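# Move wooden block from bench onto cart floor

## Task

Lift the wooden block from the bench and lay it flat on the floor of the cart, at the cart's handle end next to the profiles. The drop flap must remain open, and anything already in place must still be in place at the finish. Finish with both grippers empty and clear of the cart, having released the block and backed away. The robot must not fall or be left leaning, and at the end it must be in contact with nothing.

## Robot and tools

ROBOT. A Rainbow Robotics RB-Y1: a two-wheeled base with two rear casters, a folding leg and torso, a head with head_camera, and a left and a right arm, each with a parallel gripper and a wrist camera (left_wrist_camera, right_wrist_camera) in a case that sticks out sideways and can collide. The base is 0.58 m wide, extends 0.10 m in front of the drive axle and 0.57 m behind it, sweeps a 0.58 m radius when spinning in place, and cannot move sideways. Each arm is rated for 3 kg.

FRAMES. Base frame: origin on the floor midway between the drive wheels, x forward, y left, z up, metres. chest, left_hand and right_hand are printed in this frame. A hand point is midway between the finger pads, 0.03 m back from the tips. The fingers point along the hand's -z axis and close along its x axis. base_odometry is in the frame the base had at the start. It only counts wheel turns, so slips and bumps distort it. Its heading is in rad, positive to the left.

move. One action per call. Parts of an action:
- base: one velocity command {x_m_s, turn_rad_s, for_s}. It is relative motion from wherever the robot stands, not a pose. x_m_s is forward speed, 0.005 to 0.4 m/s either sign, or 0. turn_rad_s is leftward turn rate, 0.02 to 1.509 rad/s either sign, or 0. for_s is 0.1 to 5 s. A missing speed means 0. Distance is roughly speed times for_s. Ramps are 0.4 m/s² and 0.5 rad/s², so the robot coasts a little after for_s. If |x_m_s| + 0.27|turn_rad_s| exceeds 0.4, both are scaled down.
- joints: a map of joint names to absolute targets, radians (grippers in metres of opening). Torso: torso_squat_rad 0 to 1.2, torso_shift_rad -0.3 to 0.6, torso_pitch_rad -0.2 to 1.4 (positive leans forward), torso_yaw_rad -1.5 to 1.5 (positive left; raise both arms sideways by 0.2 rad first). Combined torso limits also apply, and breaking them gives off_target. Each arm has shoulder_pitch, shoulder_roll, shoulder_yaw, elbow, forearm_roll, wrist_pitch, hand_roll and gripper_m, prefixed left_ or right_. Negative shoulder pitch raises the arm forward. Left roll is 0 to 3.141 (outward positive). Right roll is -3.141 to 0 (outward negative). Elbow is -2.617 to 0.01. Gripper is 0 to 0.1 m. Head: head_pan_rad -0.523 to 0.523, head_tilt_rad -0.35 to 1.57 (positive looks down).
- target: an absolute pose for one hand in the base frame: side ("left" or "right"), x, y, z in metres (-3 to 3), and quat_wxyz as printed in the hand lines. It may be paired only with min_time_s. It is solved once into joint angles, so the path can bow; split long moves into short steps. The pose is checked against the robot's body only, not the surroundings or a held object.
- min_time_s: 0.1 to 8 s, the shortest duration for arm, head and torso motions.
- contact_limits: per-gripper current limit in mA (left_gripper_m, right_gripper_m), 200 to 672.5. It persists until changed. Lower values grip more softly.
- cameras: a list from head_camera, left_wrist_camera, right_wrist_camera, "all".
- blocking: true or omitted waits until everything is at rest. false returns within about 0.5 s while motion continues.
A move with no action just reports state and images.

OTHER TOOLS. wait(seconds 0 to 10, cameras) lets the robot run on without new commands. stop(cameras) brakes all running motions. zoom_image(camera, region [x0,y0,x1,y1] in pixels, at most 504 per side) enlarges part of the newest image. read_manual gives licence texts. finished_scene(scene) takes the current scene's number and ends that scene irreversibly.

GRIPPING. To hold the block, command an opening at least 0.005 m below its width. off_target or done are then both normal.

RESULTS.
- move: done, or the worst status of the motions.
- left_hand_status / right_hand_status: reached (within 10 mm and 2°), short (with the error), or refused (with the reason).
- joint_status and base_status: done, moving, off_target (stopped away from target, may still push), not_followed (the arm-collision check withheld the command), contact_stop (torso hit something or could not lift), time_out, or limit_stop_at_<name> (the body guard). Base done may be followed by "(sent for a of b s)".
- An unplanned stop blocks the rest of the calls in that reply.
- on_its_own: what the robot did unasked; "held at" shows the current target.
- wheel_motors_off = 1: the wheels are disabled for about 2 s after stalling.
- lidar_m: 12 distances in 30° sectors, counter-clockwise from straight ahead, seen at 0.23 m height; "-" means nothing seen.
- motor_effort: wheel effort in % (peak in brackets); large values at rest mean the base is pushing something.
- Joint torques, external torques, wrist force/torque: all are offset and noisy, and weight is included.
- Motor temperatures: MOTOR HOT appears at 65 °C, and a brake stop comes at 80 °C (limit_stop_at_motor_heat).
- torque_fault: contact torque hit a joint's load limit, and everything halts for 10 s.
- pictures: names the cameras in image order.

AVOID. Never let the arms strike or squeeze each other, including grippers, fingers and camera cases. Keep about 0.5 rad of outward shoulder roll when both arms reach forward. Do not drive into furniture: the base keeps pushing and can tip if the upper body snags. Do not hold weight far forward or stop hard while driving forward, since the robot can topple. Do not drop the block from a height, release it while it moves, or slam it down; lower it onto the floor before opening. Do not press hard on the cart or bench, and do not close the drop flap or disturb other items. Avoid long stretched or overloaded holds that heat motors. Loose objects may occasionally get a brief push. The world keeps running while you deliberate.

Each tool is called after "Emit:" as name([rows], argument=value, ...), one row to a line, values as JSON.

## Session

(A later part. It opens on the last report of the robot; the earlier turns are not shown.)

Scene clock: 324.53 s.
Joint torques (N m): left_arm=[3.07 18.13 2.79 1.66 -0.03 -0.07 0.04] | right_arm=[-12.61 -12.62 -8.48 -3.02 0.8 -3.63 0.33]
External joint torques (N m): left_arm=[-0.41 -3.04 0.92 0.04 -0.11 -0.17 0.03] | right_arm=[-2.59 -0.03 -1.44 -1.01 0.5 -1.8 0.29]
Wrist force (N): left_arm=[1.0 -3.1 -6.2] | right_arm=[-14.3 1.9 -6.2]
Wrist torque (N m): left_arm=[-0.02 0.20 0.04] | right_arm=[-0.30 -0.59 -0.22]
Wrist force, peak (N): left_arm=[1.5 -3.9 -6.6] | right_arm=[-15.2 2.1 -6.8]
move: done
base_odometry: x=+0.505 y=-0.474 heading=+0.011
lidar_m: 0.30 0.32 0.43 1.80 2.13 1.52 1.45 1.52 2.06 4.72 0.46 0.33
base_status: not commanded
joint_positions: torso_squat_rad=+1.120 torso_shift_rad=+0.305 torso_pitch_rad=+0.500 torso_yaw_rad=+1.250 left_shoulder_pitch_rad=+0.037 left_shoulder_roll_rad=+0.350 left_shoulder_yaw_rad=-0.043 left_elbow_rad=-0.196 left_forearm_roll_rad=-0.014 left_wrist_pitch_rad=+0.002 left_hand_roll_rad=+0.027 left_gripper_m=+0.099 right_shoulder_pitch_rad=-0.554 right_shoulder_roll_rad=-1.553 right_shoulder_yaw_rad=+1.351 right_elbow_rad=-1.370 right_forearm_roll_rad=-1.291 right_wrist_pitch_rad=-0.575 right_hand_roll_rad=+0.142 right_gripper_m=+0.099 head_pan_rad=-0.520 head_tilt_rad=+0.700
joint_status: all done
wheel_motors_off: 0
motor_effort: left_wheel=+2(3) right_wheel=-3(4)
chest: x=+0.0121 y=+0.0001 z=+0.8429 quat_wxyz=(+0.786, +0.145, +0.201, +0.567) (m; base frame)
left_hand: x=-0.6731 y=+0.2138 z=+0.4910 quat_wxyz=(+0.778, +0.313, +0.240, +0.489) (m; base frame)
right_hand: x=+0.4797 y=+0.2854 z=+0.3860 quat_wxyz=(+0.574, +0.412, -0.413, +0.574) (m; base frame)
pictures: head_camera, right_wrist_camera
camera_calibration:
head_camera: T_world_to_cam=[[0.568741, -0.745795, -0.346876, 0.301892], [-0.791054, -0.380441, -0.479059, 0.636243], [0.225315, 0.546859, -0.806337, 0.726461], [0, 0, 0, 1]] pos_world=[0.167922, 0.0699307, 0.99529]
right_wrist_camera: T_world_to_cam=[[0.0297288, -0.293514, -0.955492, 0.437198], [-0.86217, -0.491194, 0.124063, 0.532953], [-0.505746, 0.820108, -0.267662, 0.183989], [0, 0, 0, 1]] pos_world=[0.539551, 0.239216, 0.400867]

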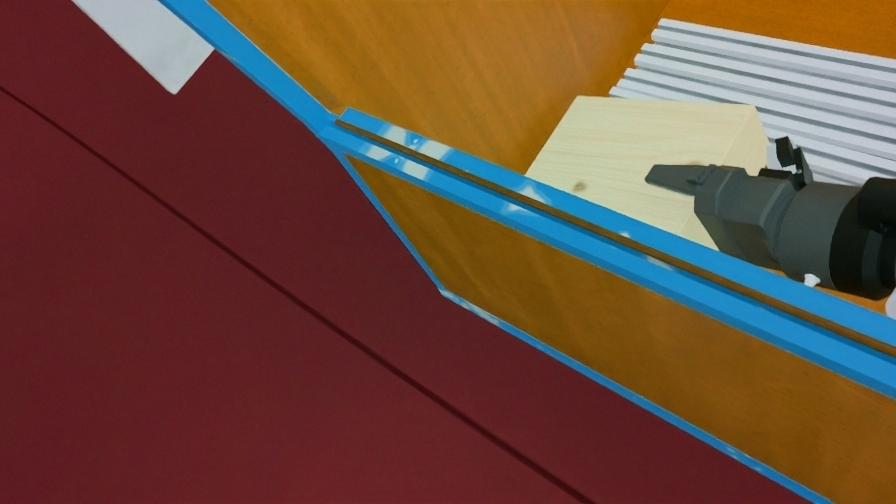

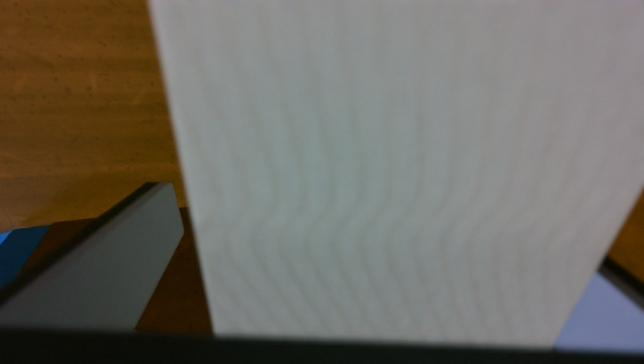

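Emit:
move(target={"side":"right","x":0.480,"y":0.284,"z":0.376,"quat_wxyz":[0.5736,0.4136,-0.4136,0.5736]})

Emit:
move(target={"side":"right","x":0.480,"y":0.284,"z":0.368,"quat_wxyz":[0.5736,0.4136,-0.4136,0.5736]}, cameras=["head_camera", "right_wrist_camera"])

Scene clock: 326.30 s.
Joint torques (N m): left_arm=[2.95 18.5 2.7 1.64 0.02 -0.08 0.04] | right_arm=[-13.97 -12.06 -9.19 -3.14 0.57 -3.97 -0.06]
External joint torques (N m): left_arm=[-0.52 -2.67 0.84 0.02 -0.05 -0.18 0.02] | right_arm=[-3.95 0.42 -2.4 -1.28 0.3 -2.14 -0.11]
Wrist force (N): left_arm=[1.1 -3.3 -6.3] | right_arm=[-15.2 2.3 -3.5]
Wrist torque (N m): left_arm=[-0.03 0.18 0.06] | right_arm=[-0.31 -0.43 -0.14]
Wrist force, peak (N): left_arm=[1.2 -3.1 -7.2] | right_arm=[-15.7 5.2 -4.6]
move: done
base_odometry: x=+0.505 y=-0.474 heading=+0.011
lidar_m: 0.30 0.31 0.44 1.80 2.13 1.53 1.46 1.52 2.05 4.71 0.45 0.32
base_status: not commanded
joint_positions: torso_squat_rad=+1.120 torso_shift_rad=+0.305 torso_pitch_rad=+0.501 torso_yaw_rad=+1.250 left_shoulder_pitch_rad=+0.037 left_shoulder_roll_rad=+0.350 left_shoulder_yaw_rad=-0.043 left_elbow_rad=-0.196 left_forearm_roll_rad=-0.014 left_wrist_pitch_rad=+0.002 left_hand_roll_rad=+0.027 left_gripper_m=+0.099 right_shoulder_pitch_rad=-0.550 right_shoulder_roll_rad=-1.524 right_shoulder_yaw_rad=+1.364 right_elbow_rad=-1.319 right_forearm_roll_rad=-1.262 right_wrist_pitch_rad=-0.597 right_hand_roll_rad=+0.112 right_gripper_m=+0.099 head_pan_rad=-0.520 head_tilt_rad=+0.700
joint_status: all done
wheel_motors_off: 0
motor_effort: left_wheel=+3(5) right_wheel=-2(4)
chest: x=+0.0121 y=+0.0001 z=+0.8429 quat_wxyz=(+0.786, +0.145, +0.201, +0.567) (m; base frame)
left_hand: x=-0.6731 y=+0.2138 z=+0.4911 quat_wxyz=(+0.778, +0.313, +0.240, +0.489) (m; base frame)
right_hand: x=+0.4794 y=+0.2831 z=+0.3756 quat_wxyz=(+0.575, +0.412, -0.413, +0.574) (m; base frame)
right_hand_status: reached (checked arc, planned for 0.3 s): 1 mm and 0.3 deg off.
pictures: none

Scene clock: 326.90 s.
Joint torques (N m): left_arm=[2.83 18.52 2.87 1.55 0.13 -0.07 -0.03] | right_arm=[-15.45 -12.38 -9 -2.84 0.41 -4.17 0.04]
External joint torques (N m): left_arm=[-0.65 -2.65 1 -0.07 0.06 -0.16 -0.04] | right_arm=[-5.33 -0.04 -2.4 -1.11 0.18 -2.33 -0.01]
Wrist force (N): left_arm=[1.6 -3.3 -6.2] | right_arm=[-14.8 2.4 -3.0]
Wrist torque (N m): left_arm=[0.00 0.28 0.08] | right_arm=[-0.36 -0.40 -0.08]
Wrist force, peak (N): left_arm=[0.5 -3.7 -6.8] | right_arm=[-16.5 3.9 0.8]
move: done
base_odometry: x=+0.505 y=-0.474 heading=+0.011
lidar_m: 0.29 0.32 0.44 1.79 2.13 1.53 1.45 1.52 2.06 4.74 0.46 0.32
base_status: not commanded
joint_positions: torso_squat_rad=+1.120 torso_shift_rad=+0.305 torso_pitch_rad=+0.501 torso_yaw_rad=+1.250 left_shoulder_pitch_rad=+0.037 left_shoulder_roll_rad=+0.350 left_shoulder_yaw_rad=-0.043 left_elbow_rad=-0.196 left_forearm_roll_rad=-0.014 left_wrist_pitch_rad=+0.002 left_hand_roll_rad=+0.027 left_gripper_m=+0.099 right_shoulder_pitch_rad=-0.552 right_shoulder_roll_rad=-1.496 right_shoulder_yaw_rad=+1.375 right_elbow_rad=-1.271 right_forearm_roll_rad=-1.236 right_wrist_pitch_rad=-0.614 right_hand_roll_rad=+0.083 right_gripper_m=+0.099 head_pan_rad=-0.520 head_tilt_rad=+0.700
joint_status: all done
wheel_motors_off: 0
motor_effort: left_wheel=+3(4) right_wheel=-3(4)
chest: x=+0.0121 y=+0.0001 z=+0.8429 quat_wxyz=(+0.786, +0.145, +0.201, +0.567) (m; base frame)
left_hand: x=-0.6731 y=+0.2138 z=+0.4910 quat_wxyz=(+0.778, +0.313, +0.240, +0.489) (m; base frame)
right_hand: x=+0.4794 y=+0.2830 z=+0.3674 quat_wxyz=(+0.575, +0.412, -0.413, +0.574) (m; base frame)
right_hand_status: reached (checked arc, planned for 0.3 s): 1 mm and 0.3 deg off.
pictures: head_camera, right_wrist_camera
camera_calibration:
head_camera: T_world_to_cam=[[0.568713, -0.745809, -0.346893, 0.301823], [-0.791075, -0.380414, -0.479047, 0.636263], [0.225314, 0.546858, -0.806337, 0.726359], [0, 0, 0, 1]] pos_world=[0.168022, 0.0699307, 0.99519]
right_wrist_camera: T_world_to_cam=[[0.0294276, -0.295025, -0.955036, 0.419066], [-0.861987, -0.491229, 0.125187, 0.533384], [-0.506075, 0.819545, -0.268763, 0.181612], [0, 0, 0, 1]] pos_world=[0.539348, 0.236809, 0.382261]

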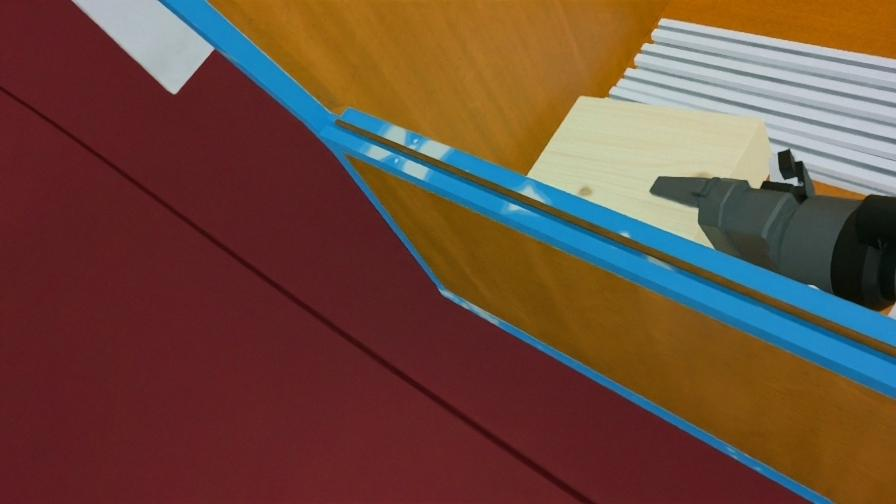

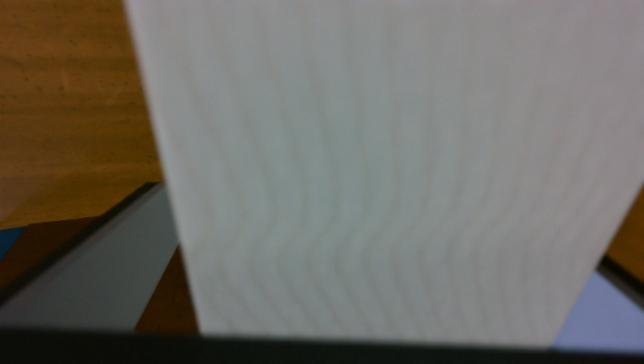

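Emit:
move(target={"side":"right","x":0.480,"y":0.284,"z":0.36,"quat_wxyz":[0.5736,0.4136,-0.4136,0.5736]})

Emit:
move(target={"side":"right","x":0.480,"y":0.284,"z":0.354,"quat_wxyz":[0.5736,0.4136,-0.4136,0.5736]}, cameras=["head_camera", "right_wrist_camera"])

Scene clock: 328.87 s.
Joint torques (N m): left_arm=[2.95 17.95 3.01 1.58 -0.02 -0.1 -0.04] | right_arm=[-15.7 -11.98 -8.9 -2.96 0.2 -3.96 -0.03]
External joint torques (N m): left_arm=[-0.52 -3.22 1.14 -0.05 -0.09 -0.19 -0.05] | right_arm=[-5.49 0.2 -2.51 -1.38 0 -2.12 -0.08]
Wrist force (N): left_arm=[1.3 -2.7 -6.8] | right_arm=[-15.5 2.2 -2.9]
Wrist torque (N m): left_arm=[-0.07 0.19 0.10] | right_arm=[-0.38 -0.52 -0.10]
Wrist force, peak (N): left_arm=[1.1 -3.8 -6.7] | right_arm=[-17.0 4.1 0.8]
move: done
base_odometry: x=+0.505 y=-0.474 heading=+0.011
lidar_m: 0.30 0.32 0.43 1.79 2.14 1.52 1.46 1.52 2.05 4.73 0.46 0.33
base_status: not commanded
joint_positions: torso_squat_rad=+1.120 torso_shift_rad=+0.305 torso_pitch_rad=+0.501 torso_yaw_rad=+1.250 left_shoulder_pitch_rad=+0.037 left_shoulder_roll_rad=+0.350 left_shoulder_yaw_rad=-0.043 left_elbow_rad=-0.196 left_forearm_roll_rad=-0.014 left_wrist_pitch_rad=+0.002 left_hand_roll_rad=+0.027 left_gripper_m=+0.099 right_shoulder_pitch_rad=-0.554 right_shoulder_roll_rad=-1.467 right_shoulder_yaw_rad=+1.385 right_elbow_rad=-1.222 right_forearm_roll_rad=-1.212 right_wrist_pitch_rad=-0.630 right_hand_roll_rad=+0.055 right_gripper_m=+0.099 head_pan_rad=-0.520 head_tilt_rad=+0.700
joint_status: all done
wheel_motors_off: 0
motor_effort: left_wheel=+2(4) right_wheel=-1(4)
chest: x=+0.0121 y=+0.0001 z=+0.8429 quat_wxyz=(+0.786, +0.145, +0.201, +0.567) (m; base frame)
left_hand: x=-0.6731 y=+0.2138 z=+0.4910 quat_wxyz=(+0.778, +0.313, +0.240, +0.489) (m; base frame)
right_hand: x=+0.4794 y=+0.2830 z=+0.3594 quat_wxyz=(+0.575, +0.412, -0.413, +0.574) (m; base frame)
right_hand_status: reached (checked arc, planned for 0.3 s): 1 mm and 0.3 deg off.
pictures: none

Scene clock: 329.43 s.
Joint torques (N m): left_arm=[2.85 18.26 2.75 1.64 0.13 -0.06 -0.02] | right_arm=[-15.38 -12.47 -8.71 -2.35 0.31 -4.12 0.02]
External joint torques (N m): left_arm=[-0.63 -2.91 0.88 0.02 0.06 -0.16 -0.03] | right_arm=[-5.09 -0.43 -2.49 -0.9 0.14 -2.28 -0.03]
Wrist force (N): left_arm=[1.7 -3.8 -6.3] | right_arm=[-15.7 1.9 -3.0]
Wrist torque (N m): left_arm=[0.05 0.24 0.04] | right_arm=[-0.29 -0.51 -0.11]
Wrist force, peak (N): left_arm=[1.7 -3.8 -6.3] | right_arm=[-16.0 1.5 -7.2]
move: done
base_odometry: x=+0.505 y=-0.474 heading=+0.011
lidar_m: 0.28 0.31 0.43 1.79 2.13 1.53 1.45 1.53 2.05 4.71 0.44 0.32
base_status: not commanded
joint_positions: torso_squat_rad=+1.120 torso_shift_rad=+0.305 torso_pitch_rad=+0.501 torso_yaw_rad=+1.250 left_shoulder_pitch_rad=+0.037 left_shoulder_roll_rad=+0.350 left_shoulder_yaw_rad=-0.043 left_elbow_rad=-0.196 left_forearm_roll_rad=-0.014 left_wrist_pitch_rad=+0.002 left_hand_roll_rad=+0.027 left_gripper_m=+0.099 right_shoulder_pitch_rad=-0.556 right_shoulder_roll_rad=-1.444 right_shoulder_yaw_rad=+1.395 right_elbow_rad=-1.180 right_forearm_roll_rad=-1.191 right_wrist_pitch_rad=-0.645 right_hand_roll_rad=+0.030 right_gripper_m=+0.099 head_pan_rad=-0.520 head_tilt_rad=+0.700
joint_status: all done
wheel_motors_off: 0
motor_effort: left_wheel=+4(5) right_wheel=-2(4)
chest: x=+0.0121 y=+0.0001 z=+0.8429 quat_wxyz=(+0.786, +0.145, +0.201, +0.567) (m; base frame)
left_hand: x=-0.6731 y=+0.2137 z=+0.4910 quat_wxyz=(+0.778, +0.313, +0.240, +0.489) (m; base frame)
right_hand: x=+0.4795 y=+0.2832 z=+0.3533 quat_wxyz=(+0.574, +0.412, -0.413, +0.574) (m; base frame)
right_hand_status: reached (checked arc, planned for 0.2 s): 1 mm and 0.2 deg off.
pictures: head_camera, right_wrist_camera
camera_calibration:
head_camera: T_world_to_cam=[[0.568726, -0.745778, -0.346939, 0.301864], [-0.791092, -0.380458, -0.478983, 0.636206], [0.225219, 0.54687, -0.806356, 0.726392], [0, 0, 0, 1]] pos_world=[0.168022, 0.0699306, 0.99519]
right_wrist_camera: T_world_to_cam=[[0.0292224, -0.294386, -0.95524, 0.405568], [-0.86172, -0.491701, 0.125171, 0.53527], [-0.506541, 0.819492, -0.268047, 0.177762], [0, 0, 0, 1]] pos_world=[0.539445, 0.236913, 0.368063]

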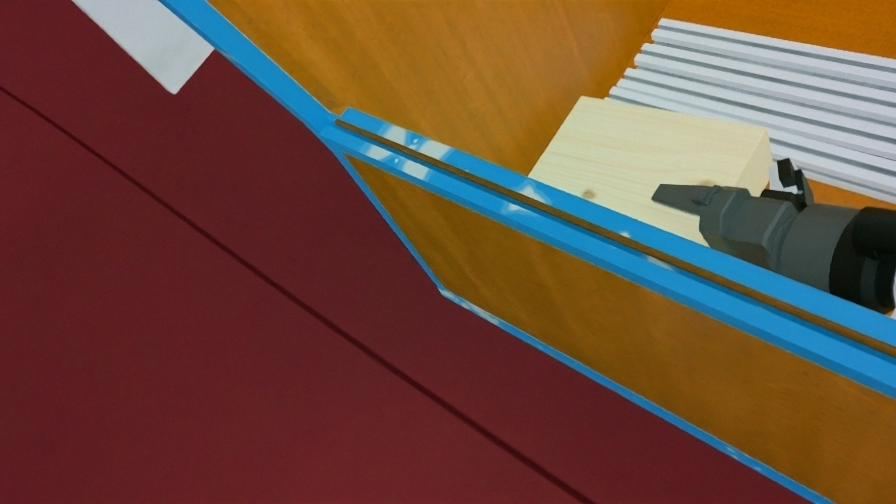

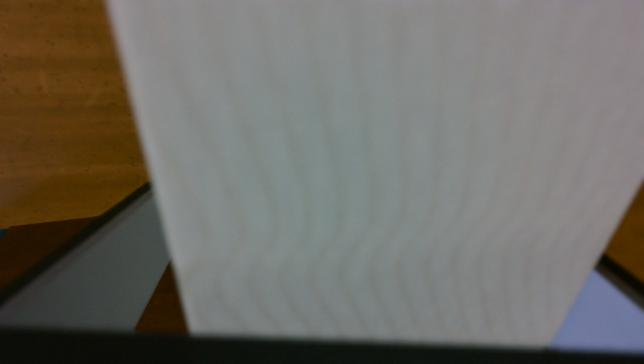

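Emit:
move(target={"side":"right","x":0.480,"y":0.284,"z":0.347,"quat_wxyz":[0.5736,0.4136,-0.4136,0.5736]})

Emit:
move(target={"side":"right","x":0.480,"y":0.283,"z":0.342,"quat_wxyz":[0.5736,0.4136,-0.4136,0.5736]})

Scene clock: 330.90 s.
Joint torques (N m): left_arm=[3.19 18.16 2.54 1.54 -0.04 -0.17 -0.02] | right_arm=[-15.91 -12.42 -8.21 -2.44 0.17 -4.11 0.02]
External joint torques (N m): left_arm=[-0.29 -3.01 0.68 -0.08 -0.11 -0.26 -0.04] | right_arm=[-5.54 -0.54 -2.18 -1.14 0.03 -2.28 -0.03]
Wrist force (N): left_arm=[1.2 -3.2 -5.5] | right_arm=[-15.1 2.0 -3.5]
Wrist torque (N m): left_arm=[-0.01 0.20 0.08] | right_arm=[-0.32 -0.43 -0.10]
Wrist force, peak (N): left_arm=[1.6 -3.2 -6.6] | right_arm=[-17.6 4.6 -0.3]
move: done
base_odometry: x=+0.505 y=-0.474 heading=+0.011
lidar_m: 0.30 0.32 0.43 1.80 2.12 1.53 1.46 1.52 2.06 4.72 0.45 0.32
base_status: not commanded
joint_positions: torso_squat_rad=+1.120 torso_shift_rad=+0.305 torso_pitch_rad=+0.501 torso_yaw_rad=+1.250 left_shoulder_pitch_rad=+0.037 left_shoulder_roll_rad=+0.350 left_shoulder_yaw_rad=-0.043 left_elbow_rad=-0.196 left_forearm_roll_rad=-0.014 left_wrist_pitch_rad=+0.002 left_hand_roll_rad=+0.027 left_gripper_m=+0.099 right_shoulder_pitch_rad=-0.558 right_shoulder_roll_rad=-1.418 right_shoulder_yaw_rad=+1.404 right_elbow_rad=-1.134 right_forearm_roll_rad=-1.172 right_wrist_pitch_rad=-0.660 right_hand_roll_rad=+0.005 right_gripper_m=+0.099 head_pan_rad=-0.520 head_tilt_rad=+0.700
joint_status: all done
wheel_motors_off: 0
motor_effort: left_wheel=+3(4) right_wheel=-1(3)
chest: x=+0.0121 y=+0.0001 z=+0.8429 quat_wxyz=(+0.786, +0.145, +0.201, +0.567) (m; base frame)
left_hand: x=-0.6731 y=+0.2137 z=+0.4910 quat_wxyz=(+0.778, +0.313, +0.240, +0.489) (m; base frame)
right_hand: x=+0.4794 y=+0.2831 z=+0.3464 quat_wxyz=(+0.575, +0.412, -0.413, +0.574) (m; base frame)
right_hand_status: reached (checked arc, planned for 0.2 s): 1 mm and 0.2 deg off.
pictures: none

Scene clock: 331.43 s.
Joint torques (N m): left_arm=[3.09 18.32 2.61 1.64 -0.01 -0.18 0.02] | right_arm=[-12.78 -10.07 -5.63 -1.19 0.26 -1.33 -0.06]
External joint torques (N m): left_arm=[-0.38 -2.84 0.74 0.02 -0.09 -0.28 0.01] | right_arm=[-2.36 1.73 0.25 -0.03 0.15 0.52 -0.11]
Wrist force (N): left_arm=[1.1 -2.9 -6.0] | right_arm=[-2.9 1.7 7.1]
Wrist torque (N m): left_arm=[-0.08 0.15 0.07] | right_arm=[-0.30 -0.26 -0.13]
Wrist force, peak (N): left_arm=[1.1 -3.0 -6.9] | right_arm=[-15.9 2.2 -4.3]
move: done
base_odometry: x=+0.505 y=-0.474 heading=+0.011
lidar_m: 0.29 0.32 0.44 1.82 2.14 1.52 1.46 1.52 2.06 4.72 0.45 0.32
base_status: not commanded
joint_positions: torso_squat_rad=+1.120 torso_shift_rad=+0.305 torso_pitch_rad=+0.500 torso_yaw_rad=+1.250 left_shoulder_pitch_rad=+0.037 left_shoulder_roll_rad=+0.350 left_shoulder_yaw_rad=-0.043 left_elbow_rad=-0.196 left_forearm_roll_rad=-0.014 left_wrist_pitch_rad=+0.002 left_hand_roll_rad=+0.027 left_gripper_m=+0.099 right_shoulder_pitch_rad=-0.559 right_shoulder_roll_rad=-1.399 right_shoulder_yaw_rad=+1.412 right_elbow_rad=-1.098 right_forearm_roll_rad=-1.156 right_wrist_pitch_rad=-0.677 right_hand_roll_rad=-0.015 right_gripper_m=+0.099 head_pan_rad=-0.520 head_tilt_rad=+0.700
joint_status: all done
wheel_motors_off: 0
motor_effort: left_wheel=+1(4) right_wheel=-1(4)
chest: x=+0.0120 y=+0.0001 z=+0.8429 quat_wxyz=(+0.786, +0.145, +0.201, +0.567) (m; base frame)
left_hand: x=-0.6731 y=+0.2138 z=+0.4909 quat_wxyz=(+0.778, +0.313, +0.239, +0.489) (m; base frame)
right_hand: x=+0.4800 y=+0.2826 z=+0.3423 quat_wxyz=(+0.574, +0.413, -0.414, +0.574) (m; base frame)
right_hand_status: reached (checked arc, planned for 0.2 s): 0 mm and 0.1 deg off.
pictures: none

Emit:
move(target={"side":"right","x":0.480,"y":0.275,"z":0.3465,"quat_wxyz":[0.5736,0.4136,-0.4136,0.5736]})

Emit:
move(target={"side":"right","x":0.480,"y":0.245,"z":0.3465,"quat_wxyz":[0.5736,0.4136,-0.4136,0.5736]}, cameras=["head_camera", "right_wrist_camera"])

Scene clock: 333.47 s.
Joint torques (N m): left_arm=[3.03 18.43 2.78 1.64 -0.03 -0.13 -0.08] | right_arm=[-13.41 -14.57 -7.88 -2.21 -0.09 -3.98 0.06]
External joint torques (N m): left_arm=[-0.45 -2.74 0.91 0.01 -0.11 -0.23 -0.09] | right_arm=[-3.4 -2.42 -1.96 -1 -0.23 -2.14 0.02]
Wrist force (N): left_arm=[1.3 -3.3 -5.5] | right_arm=[-16.0 2.1 -2.9]
Wrist torque (N m): left_arm=[0.04 0.18 0.12] | right_arm=[-0.33 -0.33 -0.25]
Wrist force, peak (N): left_arm=[1.3 -3.6 -6.9] | right_arm=[-15.8 1.9 -7.1]
move: done
base_odometry: x=+0.505 y=-0.474 heading=+0.011
lidar_m: 0.30 0.31 0.44 1.81 2.13 1.52 1.45 1.53 2.05 4.73 0.45 0.32
base_status: not commanded
joint_positions: torso_squat_rad=+1.120 torso_shift_rad=+0.305 torso_pitch_rad=+0.500 torso_yaw_rad=+1.250 left_shoulder_pitch_rad=+0.037 left_shoulder_roll_rad=+0.350 left_shoulder_yaw_rad=-0.043 left_elbow_rad=-0.196 left_forearm_roll_rad=-0.014 left_wrist_pitch_rad=+0.002 left_hand_roll_rad=+0.027 left_gripper_m=+0.099 right_shoulder_pitch_rad=-0.542 right_shoulder_roll_rad=-1.429 right_shoulder_yaw_rad=+1.409 right_elbow_rad=-1.138 right_forearm_roll_rad=-1.170 right_wrist_pitch_rad=-0.684 right_hand_roll_rad=+0.001 right_gripper_m=+0.099 head_pan_rad=-0.520 head_tilt_rad=+0.700
joint_status: all done
wheel_motors_off: 0
motor_effort: left_wheel=+3(6) right_wheel=-3(5)
chest: x=+0.0121 y=+0.0001 z=+0.8429 quat_wxyz=(+0.786, +0.145, +0.201, +0.567) (m; base frame)
left_hand: x=-0.6731 y=+0.2138 z=+0.4910 quat_wxyz=(+0.778, +0.313, +0.240, +0.489) (m; base frame)
right_hand: x=+0.4796 y=+0.2750 z=+0.3455 quat_wxyz=(+0.574, +0.414, -0.413, +0.574) (m; base frame)
right_hand_status: reached (checked arc, planned for 0.2 s): 1 mm and 0.1 deg off.
pictures: none

Scene clock: 334.20 s.
Joint torques (N m): left_arm=[3.09 18.64 2.76 1.73 -0.04 -0.07 -0.05] | right_arm=[-10.38 -14.47 -6.76 -1.59 0.04 -2.06 0.08]
External joint torques (N m): left_arm=[-0.38 -2.52 0.89 0.11 -0.11 -0.16 -0.07] | right_arm=[-1.73 -1.28 -1.14 -0.49 -0.12 -0.22 0.03]
Wrist force (N): left_arm=[1.2 -3.2 -6.2] | right_arm=[-5.6 2.2 -0.4]
Wrist torque (N m): left_arm=[0.03 0.16 0.12] | right_arm=[-0.30 -0.24 -0.22]
Wrist force, peak (N): left_arm=[0.3 -3.8 -6.5] | right_arm=[-18.6 3.3 -6.7]
move: done
base_odometry: x=+0.505 y=-0.474 heading=+0.011
lidar_m: 0.30 0.31 0.44 1.80 2.14 1.53 1.45 1.52 2.04 4.72 0.45 0.32
base_status: not commanded
joint_positions: torso_squat_rad=+1.120 torso_shift_rad=+0.305 torso_pitch_rad=+0.500 torso_yaw_rad=+1.250 left_shoulder_pitch_rad=+0.037 left_shoulder_roll_rad=+0.350 left_shoulder_yaw_rad=-0.043 left_elbow_rad=-0.196 left_forearm_roll_rad=-0.014 left_wrist_pitch_rad=+0.002 left_hand_roll_rad=+0.027 left_gripper_m=+0.099 right_shoulder_pitch_rad=-0.477 right_shoulder_roll_rad=-1.490 right_shoulder_yaw_rad=+1.414 right_elbow_rad=-1.200 right_forearm_roll_rad=-1.204 right_wrist_pitch_rad=-0.747 right_hand_roll_rad=+0.036 right_gripper_m=+0.099 head_pan_rad=-0.520 head_tilt_rad=+0.700
joint_status: all done
wheel_motors_off: 0
motor_effort: left_wheel=+2(6) right_wheel=-2(5)
chest: x=+0.0120 y=+0.0001 z=+0.8429 quat_wxyz=(+0.786, +0.145, +0.201, +0.567) (m; base frame)
left_hand: x=-0.6731 y=+0.2138 z=+0.4909 quat_wxyz=(+0.778, +0.313, +0.239, +0.489) (m; base frame)
right_hand: x=+0.4798 y=+0.2448 z=+0.3464 quat_wxyz=(+0.574, +0.414, -0.413, +0.574) (m; base frame)
right_hand_status: reached (checked arc, planned for 0.3 s): 0 mm and 0.0 deg off.
pictures: head_camera, right_wrist_camera
camera_calibration:
head_camera: T_world_to_cam=[[0.56884, -0.745749, -0.346814, 0.301866], [-0.790927, -0.380399, -0.479302, 0.63638], [0.225511, 0.54695, -0.80622, 0.726327], [0, 0, 0, 1]] pos_world=[0.167822, 0.0699306, 0.995289]
right_wrist_camera: T_world_to_cam=[[0.0290308, -0.291121, -0.956246, 0.387332], [-0.86101, -0.493235, 0.124022, 0.518009], [-0.507759, 0.819736, -0.264977, 0.206934], [0, 0, 0, 1]] pos_world=[0.539838, 0.198629, 0.360973]

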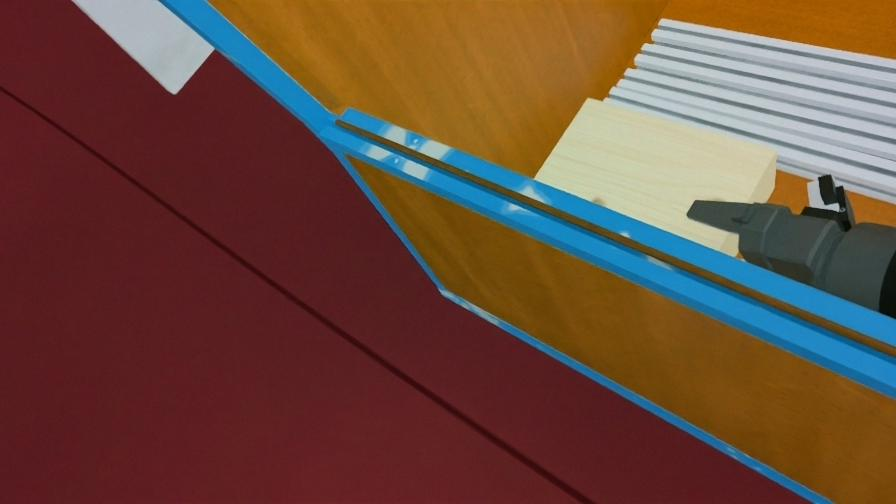

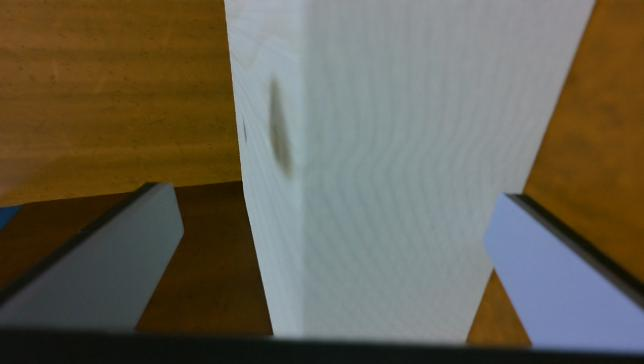

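Emit:
move(target={"side":"right","x":0.480,"y":0.21,"z":0.349,"quat_wxyz":[0.5736,0.4136,-0.4136,0.5736]})

Emit:
move(target={"side":"right","x":0.484,"y":0.15,"z":0.358,"quat_wxyz":[0.5736,0.4136,-0.4136,0.5736]}, cameras=["head_camera", "right_wrist_camera"])

Scene clock: 336.23 s.
Joint torques (N m): left_arm=[3.1 18.19 2.49 1.5 -0.14 -0.11 -0.05] | right_arm=[-7.36 -14.59 -4.51 -1.28 -0.11 -1.85 0.06]
External joint torques (N m): left_arm=[-0.37 -2.97 0.63 -0.12 -0.22 -0.2 -0.06] | right_arm=[-0.23 -0.33 0.63 -0.36 -0.29 -0.01 0.01]
Wrist force (N): left_arm=[1.4 -3.1 -5.7] | right_arm=[-5.2 2.7 -0.4]
Wrist torque (N m): left_arm=[0.01 0.15 0.08] | right_arm=[-0.34 -0.19 -0.24]
Wrist force, peak (N): left_arm=[2.0 -3.6 -6.9] | right_arm=[-7.0 2.9 0.6]
move: done
base_odometry: x=+0.505 y=-0.474 heading=+0.011
lidar_m: 0.30 0.32 0.43 1.80 2.12 1.53 1.45 1.54 2.05 4.71 0.45 0.32
base_status: not commanded
joint_positions: torso_squat_rad=+1.120 torso_shift_rad=+0.305 torso_pitch_rad=+0.500 torso_yaw_rad=+1.250 left_shoulder_pitch_rad=+0.037 left_shoulder_roll_rad=+0.350 left_shoulder_yaw_rad=-0.043 left_elbow_rad=-0.196 left_forearm_roll_rad=-0.014 left_wrist_pitch_rad=+0.002 left_hand_roll_rad=+0.027 left_gripper_m=+0.099 right_shoulder_pitch_rad=-0.404 right_shoulder_roll_rad=-1.557 right_shoulder_yaw_rad=+1.428 right_elbow_rad=-1.261 right_forearm_roll_rad=-1.234 right_wrist_pitch_rad=-0.828 right_hand_roll_rad=+0.063 right_gripper_m=+0.099 head_pan_rad=-0.520 head_tilt_rad=+0.700
joint_status: all done
wheel_motors_off: 0
motor_effort: left_wheel=+3(5) right_wheel=-2(5)
chest: x=+0.0120 y=+0.0001 z=+0.8429 quat_wxyz=(+0.786, +0.145, +0.201, +0.567) (m; base frame)
left_hand: x=-0.6731 y=+0.2138 z=+0.4908 quat_wxyz=(+0.778, +0.313, +0.239, +0.489) (m; base frame)
right_hand: x=+0.4800 y=+0.2100 z=+0.3490 quat_wxyz=(+0.573, +0.414, -0.414, +0.574) (m; base frame)
right_hand_status: reached (checked arc, planned for 0.3 s): 0 mm and 0.0 deg off.
pictures: none

Scene clock: 337.03 s.
Joint torques (N m): left_arm=[3.03 18.39 2.67 1.76 -0.01 -0.01 0.02] | right_arm=[-4.93 -16.02 -3.87 -0.76 -0.21 -1.68 0.18]
External joint torques (N m): left_arm=[-0.44 -2.77 0.8 0.14 -0.08 -0.11 0] | right_arm=[-0.15 -0.14 0.14 -0.33 -0.39 0.15 0.14]
Wrist force (N): left_arm=[1.1 -3.2 -6.3] | right_arm=[-5.9 2.9 -0.3]
Wrist torque (N m): left_arm=[0.03 0.18 0.09] | right_arm=[-0.40 -0.23 -0.22]
Wrist force, peak (N): left_arm=[1.2 -3.4 -6.6] | right_arm=[-6.7 3.3 0.3]
move: done
base_odometry: x=+0.505 y=-0.474 heading=+0.011
lidar_m: 0.30 0.30 0.43 1.81 2.14 1.54 1.46 1.53 2.05 4.72 0.46 0.32
base_status: not commanded
joint_positions: torso_squat_rad=+1.120 torso_shift_rad=+0.305 torso_pitch_rad=+0.500 torso_yaw_rad=+1.250 left_shoulder_pitch_rad=+0.037 left_shoulder_roll_rad=+0.350 left_shoulder_yaw_rad=-0.043 left_elbow_rad=-0.196 left_forearm_roll_rad=-0.014 left_wrist_pitch_rad=+0.002 left_hand_roll_rad=+0.027 left_gripper_m=+0.099 right_shoulder_pitch_rad=-0.289 right_shoulder_roll_rad=-1.661 right_shoulder_yaw_rad=+1.469 right_elbow_rad=-1.329 right_forearm_roll_rad=-1.262 right_wrist_pitch_rad=-0.983 right_hand_roll_rad=+0.076 right_gripper_m=+0.099 head_pan_rad=-0.520 head_tilt_rad=+0.700
joint_status: all done
wheel_motors_off: 0
motor_effort: left_wheel=+3(6) right_wheel=-4(6)
chest: x=+0.0120 y=+0.0001 z=+0.8429 quat_wxyz=(+0.786, +0.145, +0.201, +0.567) (m; base frame)
left_hand: x=-0.6731 y=+0.2138 z=+0.4908 quat_wxyz=(+0.778, +0.313, +0.239, +0.490) (m; base frame)
right_hand: x=+0.4843 y=+0.1502 z=+0.3579 quat_wxyz=(+0.574, +0.414, -0.413, +0.574) (m; base frame)
right_hand_status: reached (checked arc, planned for 0.4 s): 0 mm and 0.0 deg off.
pictures: head_camera, right_wrist_camera
camera_calibration:
head_camera: T_world_to_cam=[[0.5689, -0.745744, -0.346724, 0.301858], [-0.790856, -0.380424, -0.479399, 0.636436], [0.225607, 0.546939, -0.8062, 0.726395], [0, 0, 0, 1]] pos_world=[0.167722, 0.0699306, 0.995388]
right_wrist_camera: T_world_to_cam=[[0.0290551, -0.290732, -0.956363, 0.370623], [-0.861123, -0.493108, 0.123742, 0.473815], [-0.507566, 0.819951, -0.264683, 0.289607], [0, 0, 0, 1]] pos_world=[0.544239, 0.103931, 0.372474]

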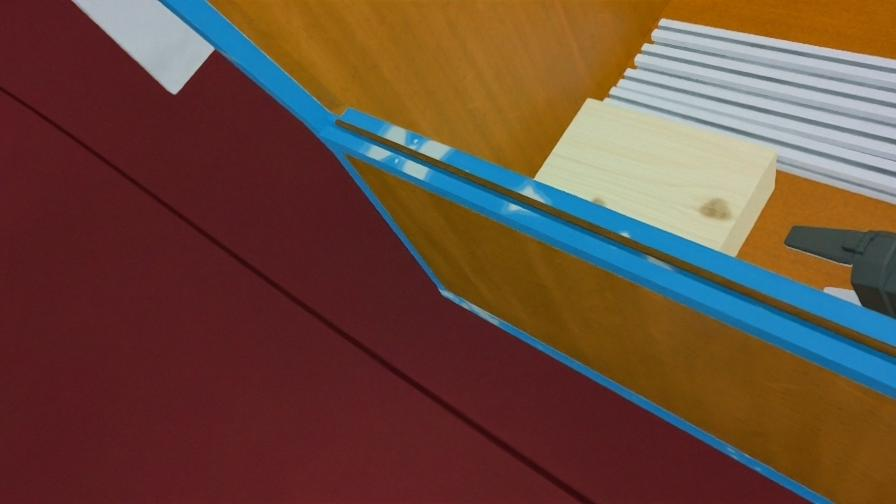

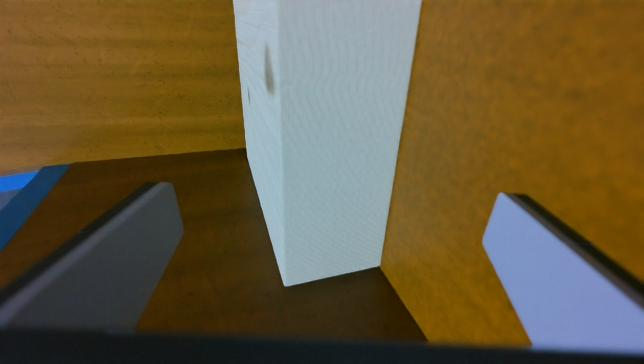

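Emit:
zoom_image(camera="right_wrist_camera", region=[220, 0, 480, 340])

Emit:
zoom_image(camera="head_camera", region=[520, 60, 820, 280])

Scaled by 1.482 from the camera's 644x364 image, which has a finer 1265x715 frame.

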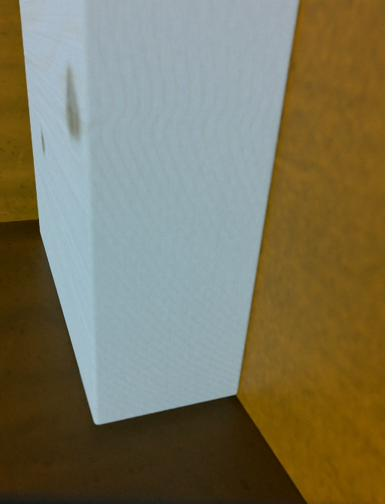

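Scaled by 1.680 from the camera's 896x504 image, which has a finer 1280x720 frame.

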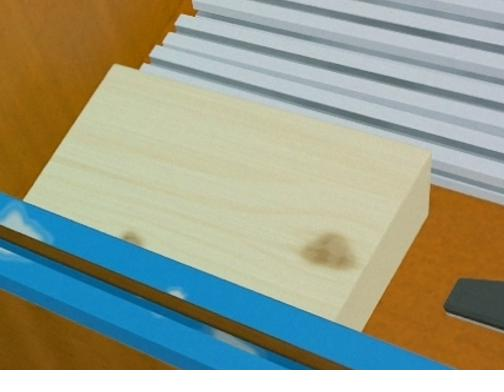

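Emit:
move(target={"side":"right","x":0.49,"y":0.08,"z":0.37,"quat_wxyz":[0.5736,0.4136,-0.4136,0.5736]})

Emit:
move(joints={"torso_squat_rad":0.45,"torso_shift_rad":0.15}, min_time_s=3, cameras=["head_camera"])

Scene clock: 351.97 s.
Joint torques (N m): left_arm=[2.97 18.29 2.94 1.65 -0.01 -0.07 -0.04] | right_arm=[-2.79 -17.62 -2.63 0.04 0.03 -1.63 -0.21]
External joint torques (N m): left_arm=[-0.5 -2.87 1.07 0.03 -0.08 -0.17 -0.06] | right_arm=[-0.52 -0.35 -0.36 -0.26 -0.1 0.21 -0.26]
Wrist force (N): left_arm=[0.8 -2.8 -5.8] | right_arm=[-5.6 2.6 0.0]
Wrist torque (N m): left_arm=[-0.09 0.17 0.08] | right_arm=[-0.34 -0.24 -0.06]
Wrist force, peak (N): left_arm=[0.8 -3.3 -7.1] | right_arm=[-6.6 2.8 0.9]
move: done
base_odometry: x=+0.505 y=-0.474 heading=+0.011
lidar_m: 0.30 0.32 0.43 1.81 2.13 1.52 1.46 1.54 2.06 4.72 0.45 0.32
base_status: not commanded
joint_positions: torso_squat_rad=+1.120 torso_shift_rad=+0.305 torso_pitch_rad=+0.500 torso_yaw_rad=+1.250 left_shoulder_pitch_rad=+0.037 left_shoulder_roll_rad=+0.350 left_shoulder_yaw_rad=-0.043 left_elbow_rad=-0.196 left_forearm_roll_rad=-0.014 left_wrist_pitch_rad=+0.002 left_hand_roll_rad=+0.027 left_gripper_m=+0.099 right_shoulder_pitch_rad=-0.156 right_shoulder_roll_rad=-1.741 right_shoulder_yaw_rad=+1.536 right_elbow_rad=-1.339 right_forearm_roll_rad=-1.280 right_wrist_pitch_rad=-1.191 right_hand_roll_rad=+0.065 right_gripper_m=+0.099 head_pan_rad=-0.520 head_tilt_rad=+0.700
joint_status: all done
wheel_motors_off: 0
motor_effort: left_wheel=+2(5) right_wheel=-4(5)
chest: x=+0.0120 y=+0.0001 z=+0.8429 quat_wxyz=(+0.786, +0.145, +0.201, +0.567) (m; base frame)
left_hand: x=-0.6731 y=+0.2138 z=+0.4908 quat_wxyz=(+0.778, +0.313, +0.239, +0.490) (m; base frame)
right_hand: x=+0.4902 y=+0.0801 z=+0.3699 quat_wxyz=(+0.574, +0.413, -0.413, +0.574) (m; base frame)
right_hand_status: reached (checked arc, planned for 0.4 s): 0 mm and 0.1 deg off.
pictures: none

Scene clock: 355.27 s.
Joint torques (N m): left_arm=[3.05 18.22 2.56 1.69 -0.06 -0.17 -0.04] | right_arm=[-3.19 -17.33 -2.57 0.24 0.09 -1.85 -0.19]
External joint torques (N m): left_arm=[-0.42 -2.94 0.69 0.07 -0.13 -0.27 -0.05] | right_arm=[-0.93 -0.06 -0.3 -0.06 -0.04 -0.01 -0.23]
Wrist force (N): left_arm=[1.4 -3.6 -5.8] | right_arm=[-5.5 2.6 -0.7]
Wrist torque (N m): left_arm=[0.02 0.25 0.06] | right_arm=[-0.35 -0.20 -0.05]
Wrist force, peak (N): left_arm=[1.1 -3.6 -6.5] | right_arm=[-5.8 3.3 -1.0]
move: done
base_odometry: x=+0.505 y=-0.474 heading=+0.011
lidar_m: 0.30 0.31 0.44 1.80 2.13 1.52 1.45 1.52 2.05 4.71 0.45 0.31
base_status: not commanded
joint_positions: torso_squat_rad=+0.450 torso_shift_rad=+0.150 torso_pitch_rad=+0.500 torso_yaw_rad=+1.250 left_shoulder_pitch_rad=+0.037 left_shoulder_roll_rad=+0.350 left_shoulder_yaw_rad=-0.043 left_elbow_rad=-0.196 left_forearm_roll_rad=-0.014 left_wrist_pitch_rad=+0.002 left_hand_roll_rad=+0.027 left_gripper_m=+0.099 right_shoulder_pitch_rad=-0.156 right_shoulder_roll_rad=-1.741 right_shoulder_yaw_rad=+1.536 right_elbow_rad=-1.340 right_forearm_roll_rad=-1.280 right_wrist_pitch_rad=-1.191 right_hand_roll_rad=+0.065 right_gripper_m=+0.099 head_pan_rad=-0.520 head_tilt_rad=+0.700
joint_status: all done
wheel_motors_off: 0
motor_effort: left_wheel=+3(5) right_wheel=-1(4)
chest: x=+0.0146 y=+0.0001 z=+1.1753 quat_wxyz=(+0.786, +0.145, +0.201, +0.567) (m; base frame)
left_hand: x=-0.6705 y=+0.2138 z=+0.8232 quat_wxyz=(+0.778, +0.313, +0.239, +0.489) (m; base frame)
right_hand: x=+0.4928 y=+0.0802 z=+0.7022 quat_wxyz=(+0.574, +0.413, -0.413, +0.574) (m; base frame)
pictures: head_camera
camera_calibration:
head_camera: T_world_to_cam=[[0.568796, -0.745795, -0.346785, 0.415642], [-0.790931, -0.380328, -0.479352, 0.797819], [0.225606, 0.546937, -0.806202, 0.993689], [0, 0, 0, 1]] pos_world=[0.170422, 0.0699308, 1.32769]

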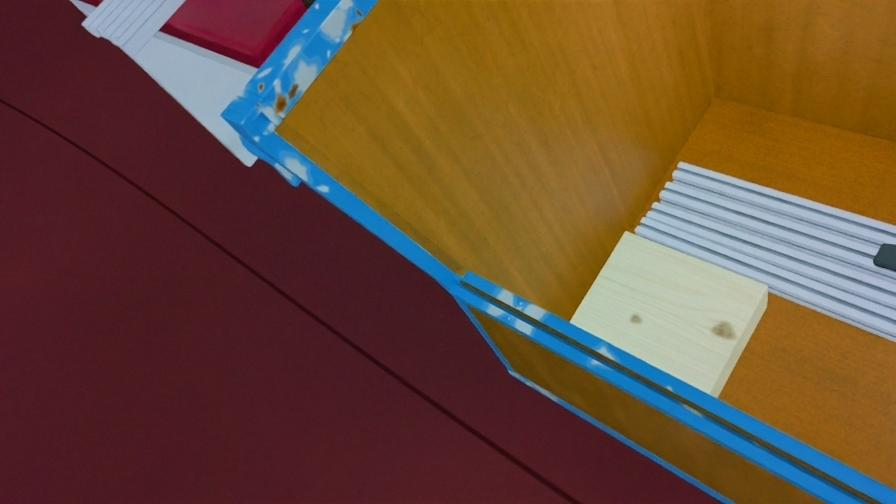

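Emit:
zoom_image(camera="head_camera", region=[560, 190, 820, 410])

Scaled by 1.938 from the camera's 896x504 image, which has a finer 1280x720 frame.

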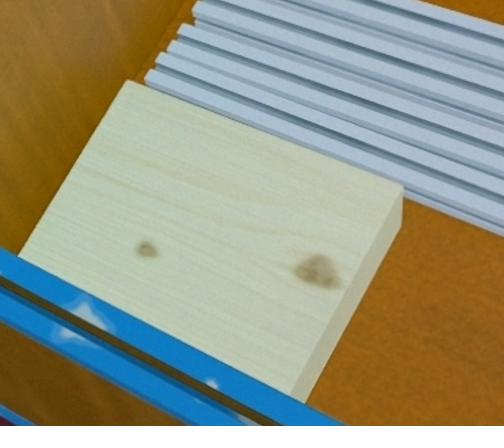

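Emit:
move(base={"x_m_s":-0.3,"for_s":1.6})

Emit:
move(joints={"torso_pitch_rad":0,"torso_shift_rad":0,"torso_yaw_rad":0,"right_shoulder_pitch_rad":0,"right_shoulder_roll_rad":-0.3,"right_shoulder_yaw_rad":0,"right_elbow_rad":-0.5,"right_forearm_roll_rad":0,"right_wrist_pitch_rad":0,"right_hand_roll_rad":0,"head_pan_rad":0,"head_tilt_rad":0.6}, cameras=["head_camera"])

Scene clock: 360.40 s.
Joint torques (N m): left_arm=[3.17 18.15 2.7 1.61 -0.1 -0.06 -0.08] | right_arm=[-3.1 -17.99 -2.72 0.89 0.01 -1.87 0.02]
External joint torques (N m): left_arm=[-0.29 -3.01 0.84 -0.01 -0.17 -0.16 -0.1] | right_arm=[-0.83 -0.73 -0.45 0.59 -0.12 -0.03 -0.03]
Wrist force (N): left_arm=[1.4 -3.0 -5.5] | right_arm=[-6.1 2.8 -0.2]
Wrist torque (N m): left_arm=[-0.04 0.23 0.05] | right_arm=[-0.40 -0.31 -0.05]
Wrist force, peak (N): left_arm=[0.8 -3.7 -6.7] | right_arm=[-6.4 2.7 -0.7]
move: done
base_odometry: x=+0.025 y=-0.480 heading=+0.012
lidar_m: 0.78 0.83 1.39 4.19 1.43 1.03 0.97 1.04 1.39 3.55 2.28 0.82
base_status: done (sent for 1.6 of 1.6 s)
joint_positions: torso_squat_rad=+0.450 torso_shift_rad=+0.150 torso_pitch_rad=+0.500 torso_yaw_rad=+1.250 left_shoulder_pitch_rad=+0.037 left_shoulder_roll_rad=+0.350 left_shoulder_yaw_rad=-0.043 left_elbow_rad=-0.196 left_forearm_roll_rad=-0.014 left_wrist_pitch_rad=+0.002 left_hand_roll_rad=+0.027 left_gripper_m=+0.099 right_shoulder_pitch_rad=-0.156 right_shoulder_roll_rad=-1.741 right_shoulder_yaw_rad=+1.536 right_elbow_rad=-1.340 right_forearm_roll_rad=-1.280 right_wrist_pitch_rad=-1.191 right_hand_roll_rad=+0.065 right_gripper_m=+0.099 head_pan_rad=-0.520 head_tilt_rad=+0.700
joint_status: not commanded
wheel_motors_off: 0
motor_effort: left_wheel=+10(32) right_wheel=-11(23)
chest: x=+0.0146 y=+0.0001 z=+1.1753 quat_wxyz=(+0.786, +0.145, +0.201, +0.567) (m; base frame)
left_hand: x=-0.6705 y=+0.2138 z=+0.8232 quat_wxyz=(+0.778, +0.313, +0.239, +0.489) (m; base frame)
right_hand: x=+0.4928 y=+0.0802 z=+0.7022 quat_wxyz=(+0.574, +0.413, -0.413, +0.574) (m; base frame)
pictures: none

Scene clock: 363.27 s.
Joint torques (N m): left_arm=[-0.9 7.83 1.41 -0.3 0.02 -0.72 -0.11] | right_arm=[-5.71 -9.29 -3.06 -4.06 -0.32 -0.97 -0.16]
External joint torques (N m): left_arm=[0.43 -2.15 0.54 0.05 -0.02 -0.36 -0.11] | right_arm=[-0.68 -0.63 -1.45 -0.4 -0.41 -0.05 -0.18]
Wrist force (N): left_arm=[-0.2 -0.6 -7.2] | right_arm=[-2.9 4.5 -4.0]
Wrist torque (N m): left_arm=[-0.19 0.14 0.08] | right_arm=[-0.41 -0.10 -0.07]
Wrist force, peak (N): left_arm=[0.6 -0.8 -8.1] | right_arm=[-4.3 5.3 -3.8]
move: done
base_odometry: x=+0.025 y=-0.480 heading=+0.012
lidar_m: 0.78 0.83 1.38 4.20 1.42 1.02 0.98 1.02 1.40 3.55 2.27 0.83
base_status: not commanded
joint_positions: torso_squat_rad=+0.450 torso_shift_rad=+0.000 torso_pitch_rad=+0.000 torso_yaw_rad=+0.000 left_shoulder_pitch_rad=+0.037 left_shoulder_roll_rad=+0.350 left_shoulder_yaw_rad=-0.043 left_elbow_rad=-0.196 left_forearm_roll_rad=-0.014 left_wrist_pitch_rad=+0.002 left_hand_roll_rad=+0.027 left_gripper_m=+0.099 right_shoulder_pitch_rad=+0.000 right_shoulder_roll_rad=-0.300 right_shoulder_yaw_rad=+0.000 right_elbow_rad=-0.500 right_forearm_roll_rad=+0.000 right_wrist_pitch_rad=+0.000 right_hand_roll_rad=+0.000 right_gripper_m=+0.099 head_pan_rad=+0.000 head_tilt_rad=+0.600
joint_status: all done
wheel_motors_off: 0
motor_effort: left_wheel=+15(15) right_wheel=-11(17)
chest: x=-0.2280 y=+0.0001 z=+1.2202 quat_wxyz=(+1.000, +0.000, +0.000, +0.000) (m; base frame)
left_hand: x=-0.1613 y=+0.4777 z=+0.5827 quat_wxyz=(+0.982, +0.171, -0.075, -0.028) (m; base frame)
right_hand: x=+0.0089 y=-0.4319 z=+0.6144 quat_wxyz=(+0.958, -0.145, -0.244, +0.037) (m; base frame)
pictures: head_camera
camera_calibration:
head_camera: T_world_to_cam=[[0.00184319, -0.999504, -0.0314327, 0.0441355], [-0.516689, 0.02596, -0.85578, 1.16065], [0.856171, 0.0178183, -0.516385, 0.854982], [0, 0, 0, 1]] pos_world=[-0.132398, -0.00125112, 1.43615]

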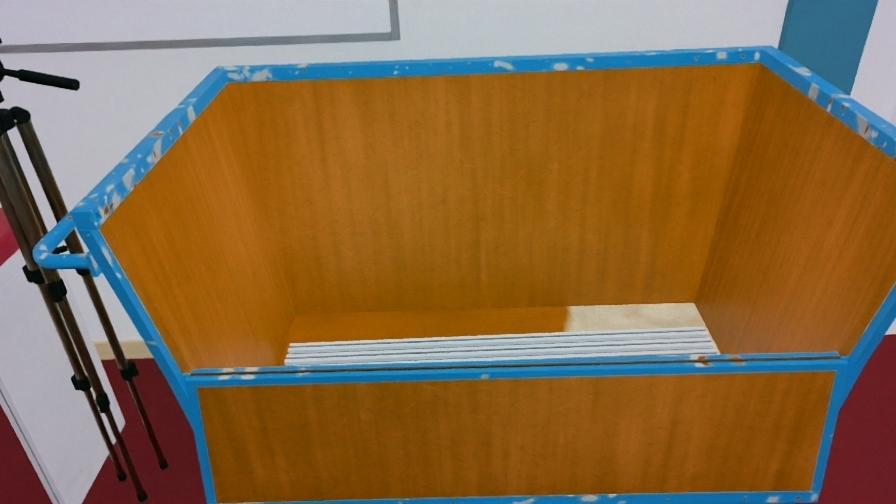

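Emit:
finished_scene(scene=2)

The scene is finished: the task was done.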